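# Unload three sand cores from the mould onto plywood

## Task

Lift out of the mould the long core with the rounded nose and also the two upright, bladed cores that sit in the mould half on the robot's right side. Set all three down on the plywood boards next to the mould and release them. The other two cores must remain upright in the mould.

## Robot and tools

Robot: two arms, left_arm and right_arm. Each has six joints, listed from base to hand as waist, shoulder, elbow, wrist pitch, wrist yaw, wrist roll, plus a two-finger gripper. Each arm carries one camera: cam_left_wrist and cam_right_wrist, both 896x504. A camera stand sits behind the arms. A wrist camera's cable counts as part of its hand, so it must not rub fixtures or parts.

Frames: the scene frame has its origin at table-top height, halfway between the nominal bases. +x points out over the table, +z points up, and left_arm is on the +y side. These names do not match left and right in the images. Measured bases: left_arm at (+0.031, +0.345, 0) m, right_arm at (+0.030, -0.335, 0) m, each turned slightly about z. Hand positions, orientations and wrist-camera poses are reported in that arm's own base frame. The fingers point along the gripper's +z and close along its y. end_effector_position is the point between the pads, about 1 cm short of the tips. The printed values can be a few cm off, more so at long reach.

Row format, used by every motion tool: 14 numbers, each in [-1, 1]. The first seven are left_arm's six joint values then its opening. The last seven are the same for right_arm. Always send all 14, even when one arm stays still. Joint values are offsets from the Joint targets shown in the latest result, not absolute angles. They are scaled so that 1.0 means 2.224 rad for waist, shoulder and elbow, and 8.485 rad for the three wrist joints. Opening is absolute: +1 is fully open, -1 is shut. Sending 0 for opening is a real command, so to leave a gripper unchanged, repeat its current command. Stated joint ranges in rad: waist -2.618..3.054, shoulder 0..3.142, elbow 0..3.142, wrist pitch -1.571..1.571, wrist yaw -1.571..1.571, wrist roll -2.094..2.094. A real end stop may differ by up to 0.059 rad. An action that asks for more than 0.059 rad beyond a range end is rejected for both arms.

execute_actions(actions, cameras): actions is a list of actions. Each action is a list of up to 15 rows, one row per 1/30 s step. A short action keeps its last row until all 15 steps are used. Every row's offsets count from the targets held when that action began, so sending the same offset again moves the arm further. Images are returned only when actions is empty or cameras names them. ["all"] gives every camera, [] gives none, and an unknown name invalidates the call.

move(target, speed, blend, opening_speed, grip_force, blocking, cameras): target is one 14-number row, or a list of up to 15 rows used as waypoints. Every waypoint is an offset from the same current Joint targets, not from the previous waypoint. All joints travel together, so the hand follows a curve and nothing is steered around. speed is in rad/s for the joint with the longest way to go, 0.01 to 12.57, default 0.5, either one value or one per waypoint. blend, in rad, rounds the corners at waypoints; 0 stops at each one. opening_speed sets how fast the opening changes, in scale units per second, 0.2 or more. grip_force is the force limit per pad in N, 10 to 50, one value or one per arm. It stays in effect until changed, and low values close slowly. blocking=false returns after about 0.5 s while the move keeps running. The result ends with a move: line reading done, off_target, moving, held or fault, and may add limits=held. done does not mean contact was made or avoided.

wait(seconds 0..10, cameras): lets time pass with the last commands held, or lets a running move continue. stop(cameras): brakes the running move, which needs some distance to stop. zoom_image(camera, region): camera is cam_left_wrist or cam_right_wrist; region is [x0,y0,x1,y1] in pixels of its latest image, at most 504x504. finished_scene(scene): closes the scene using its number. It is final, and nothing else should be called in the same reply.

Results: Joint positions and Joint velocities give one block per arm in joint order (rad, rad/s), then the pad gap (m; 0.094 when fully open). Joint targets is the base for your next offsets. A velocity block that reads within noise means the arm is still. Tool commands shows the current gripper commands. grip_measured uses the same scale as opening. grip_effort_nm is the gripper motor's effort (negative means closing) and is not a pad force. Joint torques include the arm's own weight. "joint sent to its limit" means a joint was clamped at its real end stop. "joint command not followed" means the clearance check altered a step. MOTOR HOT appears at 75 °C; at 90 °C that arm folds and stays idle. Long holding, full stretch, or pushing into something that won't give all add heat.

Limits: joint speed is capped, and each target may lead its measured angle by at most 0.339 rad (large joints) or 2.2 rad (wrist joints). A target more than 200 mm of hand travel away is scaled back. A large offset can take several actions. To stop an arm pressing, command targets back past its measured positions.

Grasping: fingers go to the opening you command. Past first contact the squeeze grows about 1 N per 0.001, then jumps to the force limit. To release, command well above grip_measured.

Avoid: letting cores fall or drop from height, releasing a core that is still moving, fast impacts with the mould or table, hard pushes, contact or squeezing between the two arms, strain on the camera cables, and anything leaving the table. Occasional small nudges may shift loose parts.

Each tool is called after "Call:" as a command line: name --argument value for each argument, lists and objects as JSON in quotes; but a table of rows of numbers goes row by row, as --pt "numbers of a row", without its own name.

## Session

Call:
execute_actions --actions '[]'

Scene clock: 0.00 s.
left_arm: end_effector_position=(+0.3491, -0.0518, +0.2090) grip_measured=+1.000 grip_effort_nm=n/a end_effector_quat_wxyz=(+0.533, -0.007, +0.815, -0.226) | right_arm: end_effector_position=(+0.3047, +0.0784, +0.1820) grip_measured=+1.000 grip_effort_nm=n/a end_effector_quat_wxyz=(+0.477, +0.034, +0.863, +0.162)
Joint positions: left_arm=[0.064 1.008 0.577 0.059 0.429 -0.249 0.094] | right_arm=[0.21 0.845 0.563 -0.234 -0.068 0.329 0.094]
Joint velocities: within noise
Joint torques (N m): no reading
Heat: left arm: 34 °C; right arm: 34 °C.
Joint targets: left_arm=[0.064 1.000 0.586 0.063 0.431 -0.247] | right_arm=[0.210 0.838 0.575 -0.230 -0.068 0.327]
Tool commands: left_gripper/opening=+1.0 right_gripper/opening=+1.0

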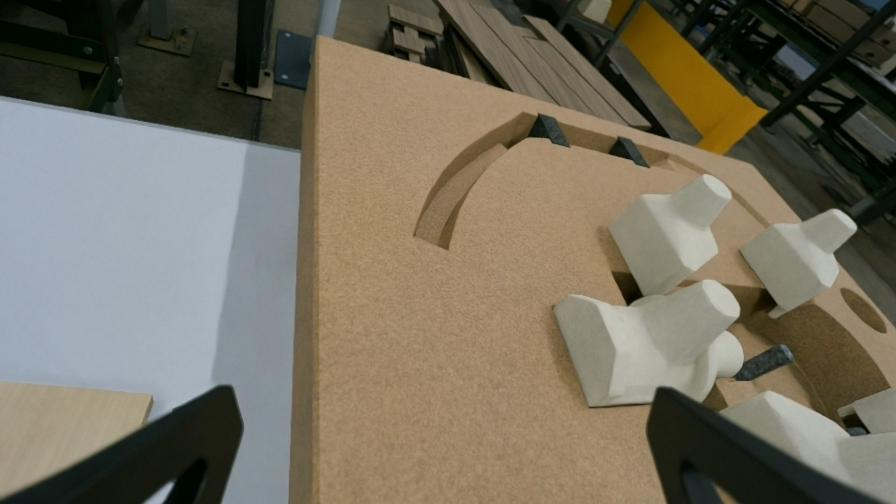

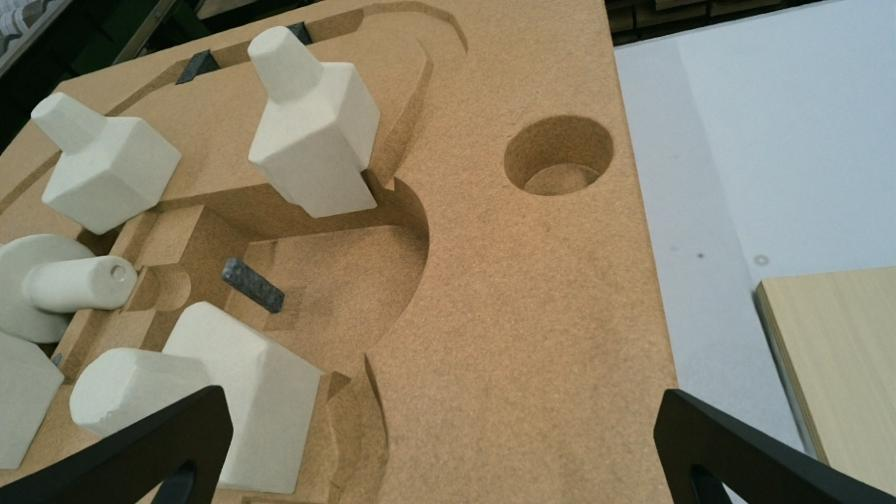

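Call:
move --pt "-0.1 0.1 0.25 -0.06 -0.03 0.01 1 0.01 0.12 0.25 -0.05 0 0 1" --pt "-0.2536 0.2639 0.6371 -0.1625 -0.0862 0.0291 1 0.1304 0.3368 0.6421 -0.1281 0.0434 -0.0385 1" --speed 1.2 --blend 0.15 --cameras '["all"]'

Scene clock: 6.20 s.
left_arm: end_effector_position=(+0.3527, -0.1313, +0.3434) grip_measured=+1.000 grip_effort_nm=0.03 end_effector_quat_wxyz=(+0.348, +0.182, +0.918, +0.051) | right_arm: end_effector_position=(+0.3538, +0.1335, +0.3397) grip_measured=+1.000 grip_effort_nm=0.03 end_effector_quat_wxyz=(+0.344, -0.181, +0.920, -0.053)
Joint positions: left_arm=[-0.495 1.574 1.98 -1.309 -0.286 -0.004 0.094] | right_arm=[0.494 1.58 1.973 -1.304 0.288 0.005 0.094]
Joint torques (N m): left_arm=[-0.38 -4.38 6.46 1.5 -0.3 0] | right_arm=[0.44 -4.71 7.31 0.94 0.23 -0.16]
Heat: left arm: 35 °C; right arm: 36 °C.
Joint targets: left_arm=[-0.500 1.587 2.003 -1.316 -0.300 0.000] | right_arm=[0.499 1.587 2.003 -1.317 0.301 0.000]
move: done

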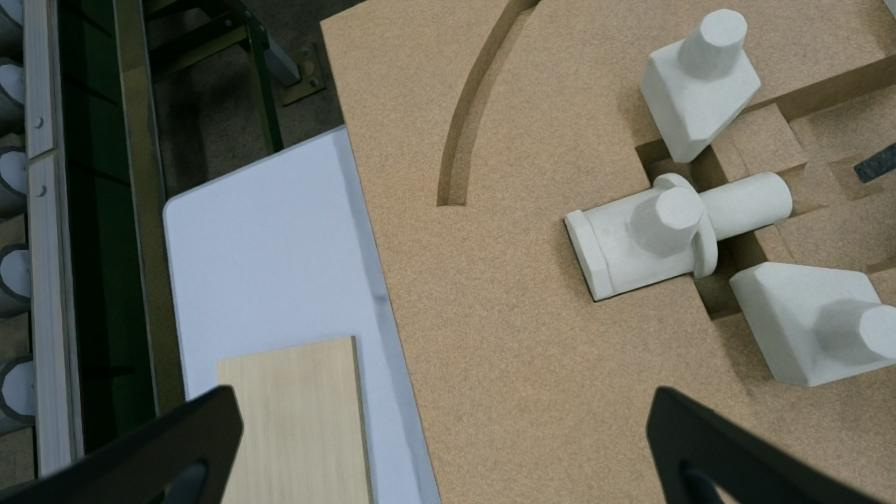

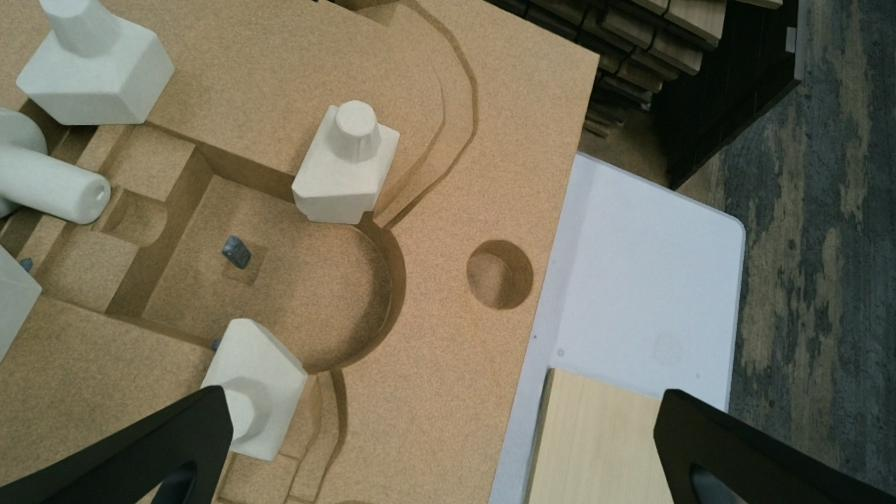

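Call:
move --target '[0.0823,0.1880,0.0171,0.0055,0.0918,0.1110,0.8,-0.0220,0.2959,0.1763,0.0037,-0.0125,0.0471,0.8]' --speed 0.8 --cameras '["all"]'

Scene clock: 23.87 s.
left_arm: end_effector_position=(+0.3960, -0.2141, +0.2041) grip_measured=+0.802 grip_effort_nm=-0.06 end_effector_quat_wxyz=(+0.212, +0.593, +0.759, -0.166) | right_arm: end_effector_position=(+0.4767, +0.1968, +0.1862) grip_measured=+0.803 grip_effort_nm=-0.13 end_effector_quat_wxyz=(+0.216, -0.013, +0.976, -0.008)
Joint positions: left_arm=[-0.322 1.993 2.016 -1.28 0.453 0.931 0.085] | right_arm=[0.458 2.243 2.365 -1.301 0.197 0.392 0.085]
Joint torques (N m): left_arm=[0.34 -8.39 6.91 1.15 0.61 0.06] | right_arm=[-0.75 -10.47 7.68 0.85 0.01 0.05]
Heat: left arm: 36 °C; right arm: 36 °C.
Joint targets: left_arm=[-0.317 2.005 2.041 -1.270 0.479 0.942] | right_arm=[0.451 2.246 2.395 -1.286 0.194 0.400]
move: done

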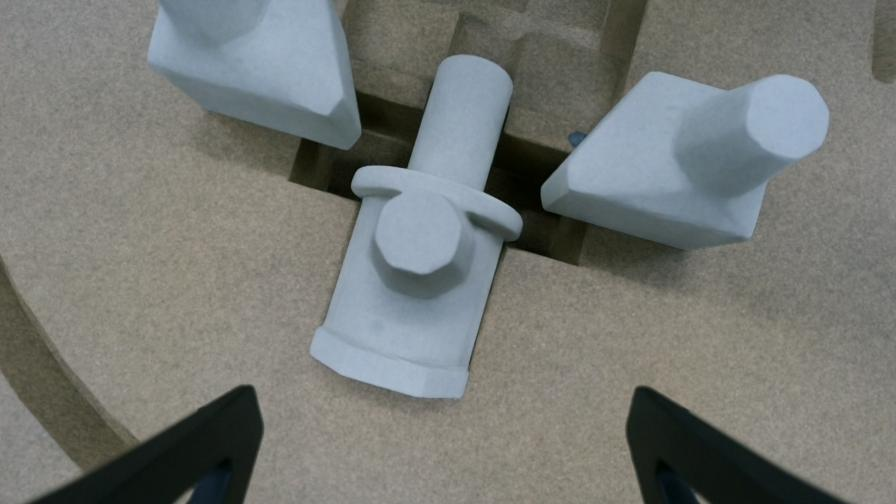

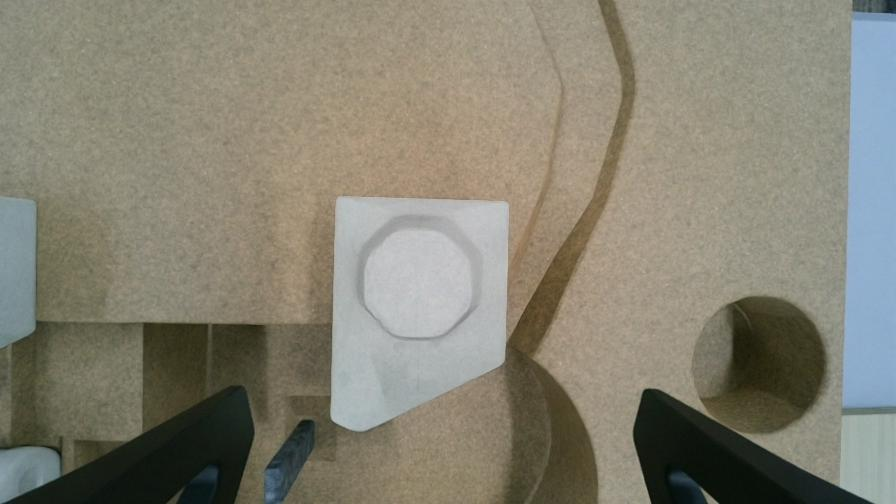

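Call:
move --pt "-0.0297 0.0778 -0.0038 0.0169 0.0029 0.0106 0.8 -0.0018 0.0027 -0.1398 0.0390 0 0.0024 0.8" --pt "-0.0297 0.0778 -0.0038 0.0169 0.0029 0.0106 -0.6 -0.0018 0.0027 -0.1398 0.0390 0 0.0024 -0.2" --speed 0.35 --opening_speed 0.8 --grip_force 40 --cameras '["all"]'

Scene clock: 46.50 s.
left_arm: end_effector_position=(+0.4167, -0.2538, +0.1415) grip_measured=-0.183 grip_effort_nm=-0.79 end_effector_quat_wxyz=(+0.204, +0.647, +0.713, -0.181) | right_arm: end_effector_position=(+0.5023, +0.2064, +0.1245) grip_measured=+0.169 grip_effort_nm=-0.82 end_effector_quat_wxyz=(+0.239, +0.002, +0.971, +0.006)
Joint positions: left_arm=[-0.377 2.159 2.016 -1.149 0.482 1.028 0.038] | right_arm=[0.453 2.243 2.092 -0.975 0.196 0.412 0.055]
Joint torques (N m): left_arm=[-0.44 -9.24 6.42 1.18 0.55 -0.01] | right_arm=[-0.53 -10.41 5.16 0.96 0.07 0.06]
Heat: left arm: 38 °C; right arm: 37 °C.
Joint targets: left_arm=[-0.384 2.178 2.033 -1.126 0.503 1.032] | right_arm=[0.447 2.252 2.085 -0.955 0.194 0.420]
grip_force (N): 40, 40
move: done

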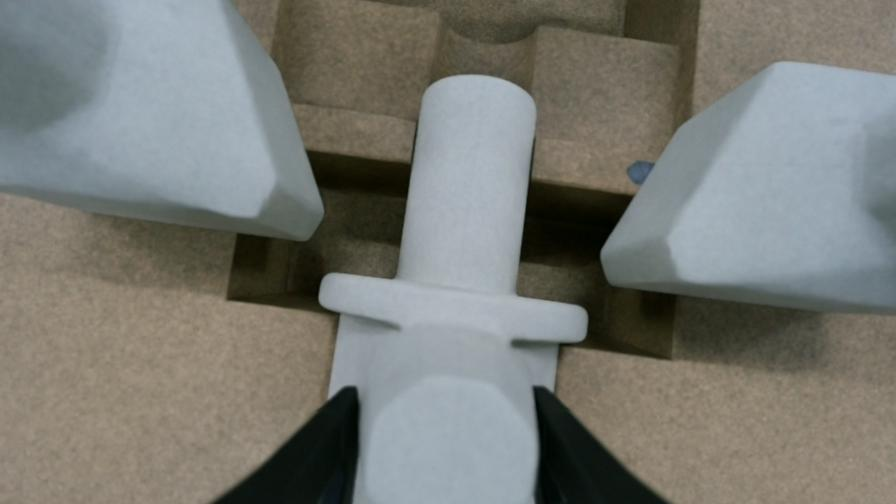

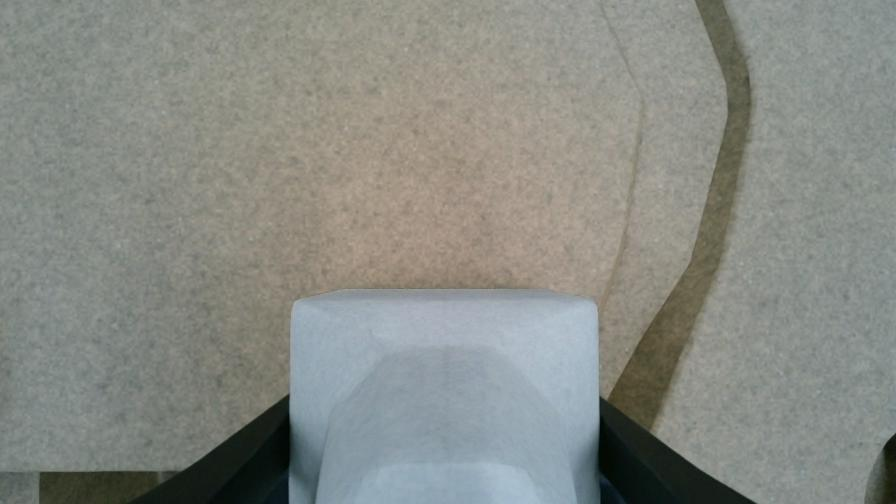

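Call:
move --pt "0 0.0036 0.0877 -0.0165 0 0 -0.6 0 0.0139 0.1061 -0.0177 0 0 -0.2" --pt "0 0.0247 0.1794 -0.0349 0 0 -0.6 0 0.0139 0.1061 -0.0177 0 0 -0.2" --pt "0 -0.0067 0.1794 -0.0349 0 0 -0.6 -0.0886 -0.1862 -0.1124 -0.0100 -0.0111 -0.0035 -0.2" --pt "0.0540 -0.1070 0.0166 -0.0181 0 0.0139 -0.6 -0.3629 -0.0773 0 -0.0572 -0.0229 0.0825 -0.2" --pt "0.4245 -0.3858 -0.4384 0.0549 -0.0227 -0.0619 -0.6 -0.3629 -0.0625 -0.0832 -0.0418 -0.0229 0.0825 -0.2" --speed '[0.3,0.3,0.5,0.5,0.6]' --blend '[0.03,0.03,0.03,0.08,0]' --cameras '["all"]'

Scene clock: 86.03 s.
left_arm: end_effector_position=(+0.3100, +0.1383, +0.1391) grip_measured=-0.185 grip_effort_nm=-0.81 end_effector_quat_wxyz=(+0.275, +0.010, +0.961, +0.012) | right_arm: end_effector_position=(+0.3897, -0.1476, +0.1014) grip_measured=+0.169 grip_effort_nm=-0.82 end_effector_quat_wxyz=(+0.017, +0.672, +0.740, +0.005)
Joint positions: left_arm=[0.558 1.378 1.043 -0.742 0.269 0.511 0.038] | right_arm=[-0.363 2.113 1.9 -1.324 0.003 1.111 0.055]
Joint torques (N m): left_arm=[0.17 -8.98 6.41 2.21 0.66 -0.11] | right_arm=[0.23 -9.65 5.12 0.3 -0.04 0.06]
Heat: left arm: 38 °C; right arm: 38 °C.
Joint targets: left_arm=[0.561 1.320 1.058 -0.661 0.311 0.507] | right_arm=[-0.360 2.113 1.900 -1.310 0.000 1.120]
grip_force (N): 40, 40
move: off_target (left_arm); left_arm: the wrist pitch is farthest, 0.082 rad from its target

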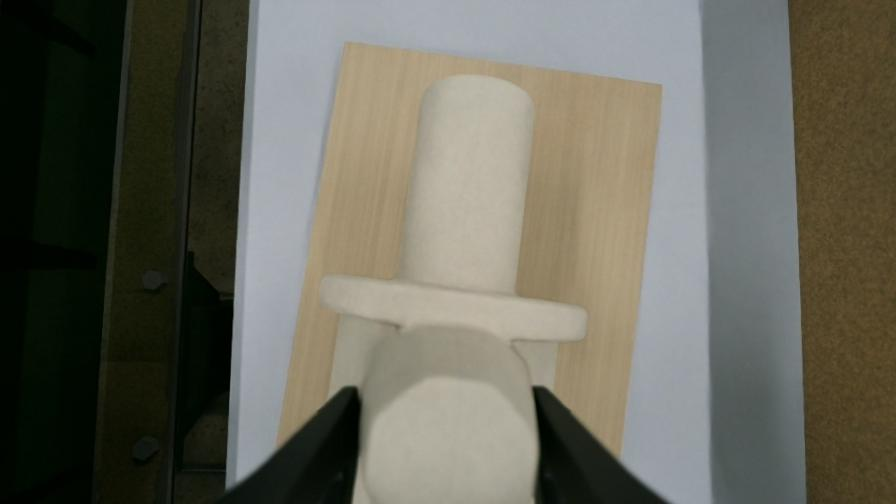

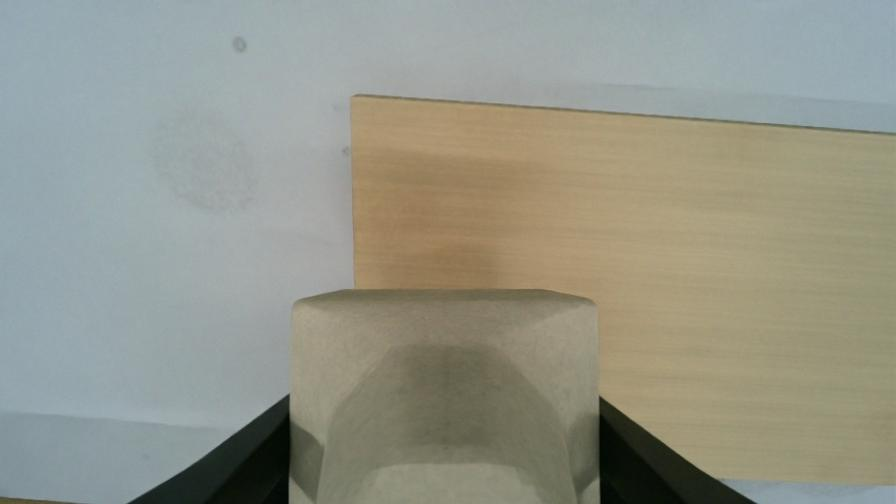

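Call:
move --pt "0 0.0450 -0.0562 0.0193 0 0 -0.6 0.0090 0 -0.0603 0.0112 0 0.0053 -0.2" --pt "0 0.0450 -0.0562 0.0193 0 0 0.35 0.0090 0 -0.0603 0.0112 0 0.0053 0.42" --pt "0 -0.0719 0.0157 -0.0255 0 0 0.35 0.0090 0 0.0989 -0.0248 0 0.0053 0.42" --speed '[0.15,0.2,0.3]' --opening_speed 0.4 --cameras '["all"]'

Scene clock: 120.10 s.
left_arm: end_effector_position=(+0.2848, +0.1178, +0.1938) grip_measured=+0.348 grip_effort_nm=0.13 end_effector_quat_wxyz=(+0.319, +0.018, +0.947, +0.026) | right_arm: end_effector_position=(+0.3899, -0.1408, +0.1496) grip_measured=+0.417 grip_effort_nm=0.18 end_effector_quat_wxyz=(+0.023, +0.683, +0.730, +0.010)
Joint positions: left_arm=[0.559 1.177 1.069 -0.872 0.293 0.506 0.063] | right_arm=[-0.349 2.113 2.093 -1.501 0 1.156 0.067]
Joint torques (N m): left_arm=[0.17 -4.19 7.32 1.44 0.38 -0.06] | right_arm=[0.69 -9.52 7.13 0.05 -0.01 0.06]
Heat: left arm: 37 °C; right arm: 42 °C.
Joint targets: left_arm=[0.561 1.160 1.093 -0.877 0.311 0.507] | right_arm=[-0.341 2.113 2.119 -1.520 0.000 1.165]
grip_force (N): 40, 40
move: done; target 2's new numbers were sent with left_arm's wrist pitch 0.076 rad from that target

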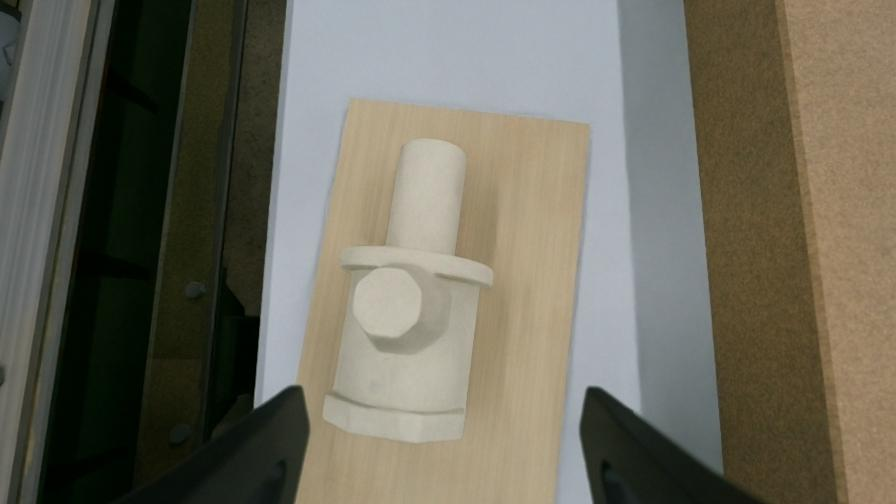

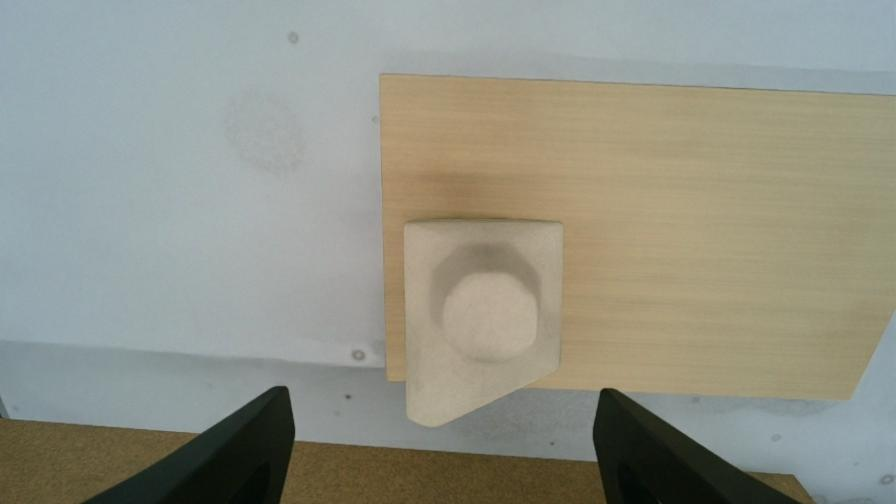

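Call:
move --pt "0 0 0 0 0 0 0.35 0.1983 -0.0958 -0.0535 0.0024 0 -0.0365 0.8" --pt "0 0 0 0 0 0 0.35 0.4074 -0.1088 -0.0863 0.0026 0 -0.0737 0.8" --speed 0.9 --blend 0.15 --cameras '["cam_right_wrist"]'

Scene clock: 132.03 s.
left_arm: end_effector_position=(+0.2847, +0.1177, +0.1938) grip_measured=+0.348 grip_effort_nm=0.13 end_effector_quat_wxyz=(+0.319, +0.018, +0.947, +0.026) | right_arm: end_effector_position=(+0.3137, +0.2047, +0.1862) grip_measured=+0.797 grip_effort_nm=0.18 end_effector_quat_wxyz=(+0.041, -0.013, +0.999, +0.030)
Joint positions: left_arm=[0.559 1.177 1.069 -0.873 0.293 0.506 0.063] | right_arm=[0.572 1.906 1.937 -1.502 -0.007 0.546 0.084]
Joint torques (N m): left_arm=[0.16 -4.27 7.35 1.45 0.38 -0.07] | right_arm=[-0.59 -10.89 4.37 0.3 0.06 -0.11]
Heat: left arm: 38 °C; right arm: 43 °C.
Joint targets: left_arm=[0.561 1.160 1.093 -0.877 0.311 0.507] | right_arm=[0.566 1.871 1.928 -1.498 0.000 0.539]
grip_force (N): 40, 40
move: done
Images, in order (width x height): cam_right_wrist 896x504.

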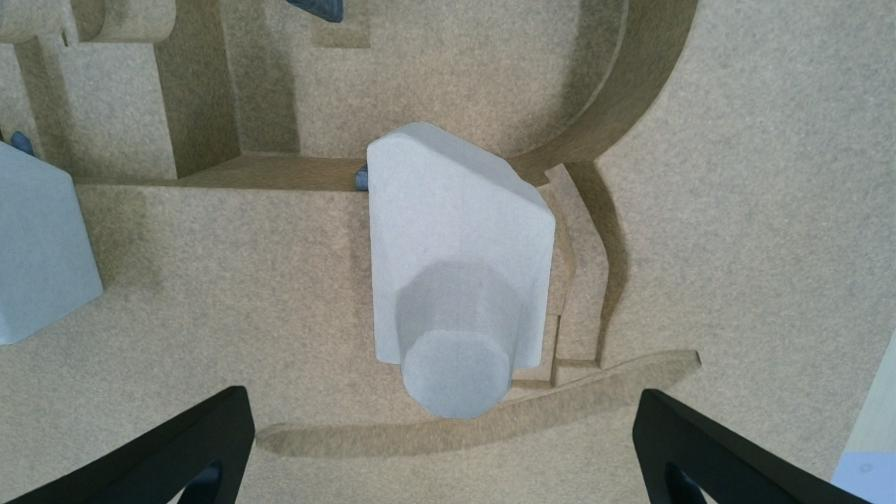

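Call:
move --pt "0 0 0 0 0 0 0.35 0.0058 -0.0220 -0.1308 0.0308 0 -0.0024 0.8" --pt "0 0 0 0 0 0 0.35 0.0058 -0.0220 -0.1308 0.0308 0 -0.0024 -0.2" --speed 0.35 --opening_speed 0.8 --grip_force 40 --cameras '["cam_right_wrist"]'

Scene clock: 146.37 s.
left_arm: end_effector_position=(+0.2847, +0.1177, +0.1938) grip_measured=+0.348 grip_effort_nm=0.13 end_effector_quat_wxyz=(+0.319, +0.018, +0.947, +0.026) | right_arm: end_effector_position=(+0.3122, +0.2036, +0.1295) grip_measured=+0.166 grip_effort_nm=-0.78 end_effector_quat_wxyz=(+0.043, -0.024, +0.998, +0.030)
Joint positions: left_arm=[0.559 1.177 1.069 -0.873 0.293 0.506 0.063] | right_arm=[0.572 1.857 1.645 -1.254 -0.006 0.525 0.055]
Joint torques (N m): left_arm=[0.13 -4.18 7.39 1.42 0.39 -0.05] | right_arm=[0.54 -10.81 4.67 0.44 0.05 -0.11]
Heat: left arm: 38 °C; right arm: 43 °C.
Joint targets: left_arm=[0.561 1.160 1.093 -0.877 0.311 0.507] | right_arm=[0.578 1.822 1.637 -1.237 0.000 0.519]
grip_force (N): 40, 40
move: done
Images, in order (width x height): cam_right_wrist 896x504.

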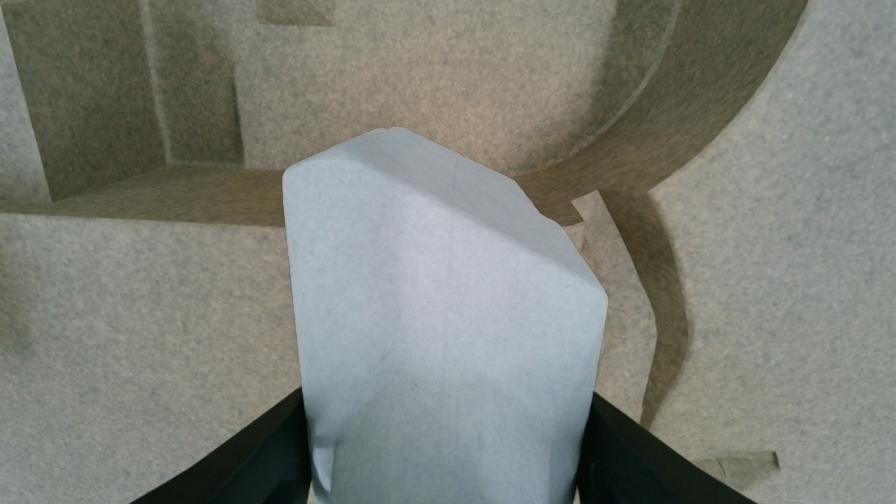

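Call:
move --pt "0 0 0 0 0 0 0.35 0 0.0207 0.0818 -0.0164 0 0 -0.2" --pt "0 0 0 0 0 0 0.35 0 0.0333 0.1538 -0.0310 0 0 -0.2" --pt "0 0 0 0 0 0 0.35 -0.2824 -0.1066 -0.0031 -0.0004 -0.0177 -0.0730 -0.2" --pt "0 0 0 0 0 0 0.35 -0.5463 -0.2707 -0.3674 0.0656 -0.0365 -0.1348 -0.2" --speed '[0.3,0.35,0.7,0.7]' --blend '[0.03,0.05,0.1,0]' --cameras '["cam_right_wrist"]'

Scene clock: 165.17 s.
left_arm: end_effector_position=(+0.2847, +0.1177, +0.1938) grip_measured=+0.348 grip_effort_nm=0.13 end_effector_quat_wxyz=(+0.319, +0.018, +0.947, +0.026) | right_arm: end_effector_position=(+0.2519, -0.1231, +0.0921) grip_measured=+0.165 grip_effort_nm=-0.82 end_effector_quat_wxyz=(+0.230, -0.018, +0.973, -0.002)
Joint positions: left_arm=[0.559 1.177 1.069 -0.873 0.293 0.506 0.063] | right_arm=[-0.631 1.255 0.811 -0.744 -0.271 -0.615 0.055]
Joint torques (N m): left_arm=[0.21 -4.19 7.3 1.43 0.38 -0.07] | right_arm=[-0.46 -6.22 6.24 1.3 -0.5 -0.17]
Heat: left arm: 39 °C; right arm: 42 °C.
Joint targets: left_arm=[0.561 1.160 1.093 -0.877 0.311 0.507] | right_arm=[-0.637 1.219 0.819 -0.680 -0.309 -0.625]
grip_force (N): 40, 40
move: off_target (right_arm); right_arm: the wrist pitch is farthest, 0.064 rad from its target
Images, in order (width x height): cam_right_wrist 896x504.

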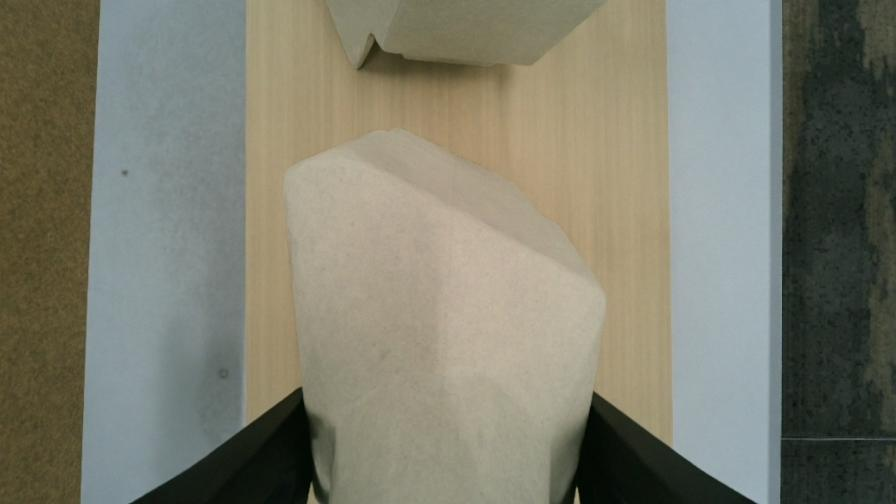

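Call:
move --pt "0 0 0 0 0 0 0.35 0 0.0216 -0.0256 0.0086 0 0 -0.2" --pt "0 0 0 0 0 0 0.35 0 0.0216 -0.0256 0.0086 0 0 0.42" --pt "0 0 0 0 0 0 0.35 0 -0.0625 0.0589 -0.0365 0 0 0.42" --speed '[0.12,0.2,0.3]' --opening_speed 0.4 --cameras '["all"]'

Scene clock: 176.70 s.
left_arm: end_effector_position=(+0.2847, +0.1177, +0.1938) grip_measured=+0.348 grip_effort_nm=0.12 end_effector_quat_wxyz=(+0.319, +0.018, +0.947, +0.026) | right_arm: end_effector_position=(+0.2325, -0.1044, +0.1479) grip_measured=+0.417 grip_effort_nm=0.18 end_effector_quat_wxyz=(+0.250, -0.024, +0.968, -0.005)
Joint positions: left_arm=[0.559 1.177 1.069 -0.873 0.293 0.506 0.063] | right_arm=[-0.631 1.094 0.92 -0.978 -0.292 -0.617 0.067]
Joint torques (N m): left_arm=[0.24 -4.21 7.36 1.46 0.41 -0.05] | right_arm=[-0.46 -3.25 8.1 0.67 -0.31 -0.12]
Heat: left arm: 39 °C; right arm: 40 °C.
Joint targets: left_arm=[0.561 1.160 1.093 -0.877 0.311 0.507] | right_arm=[-0.637 1.080 0.950 -0.990 -0.309 -0.625]
grip_force (N): 40, 40
move: done; target 2's new numbers were sent with right_arm's wrist pitch 0.064 rad from that target

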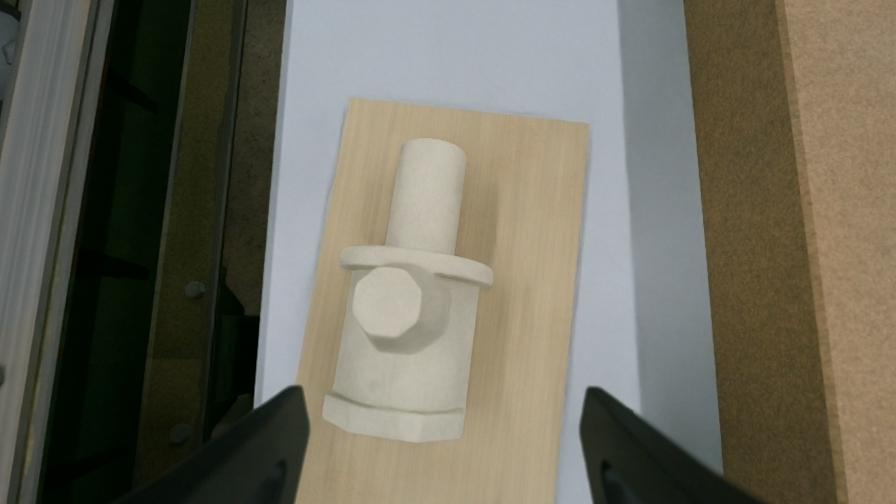

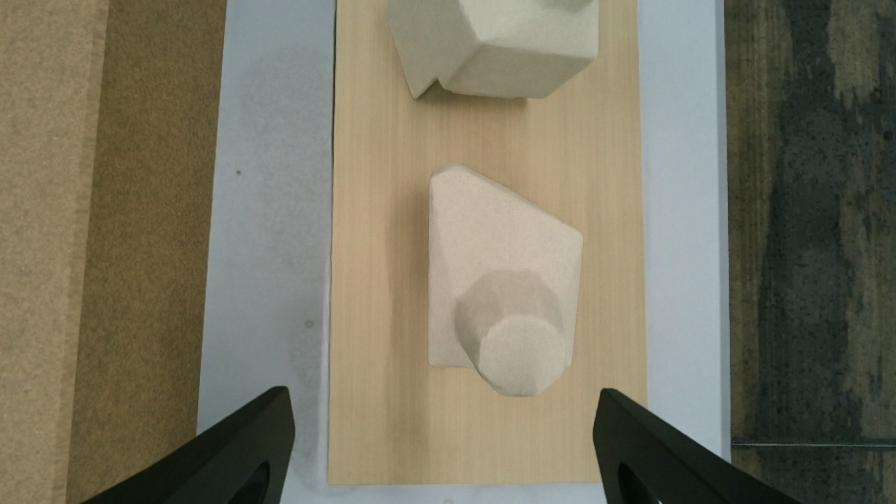

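Call:
finished_scene --scene 2

The scene is finished: the task was done.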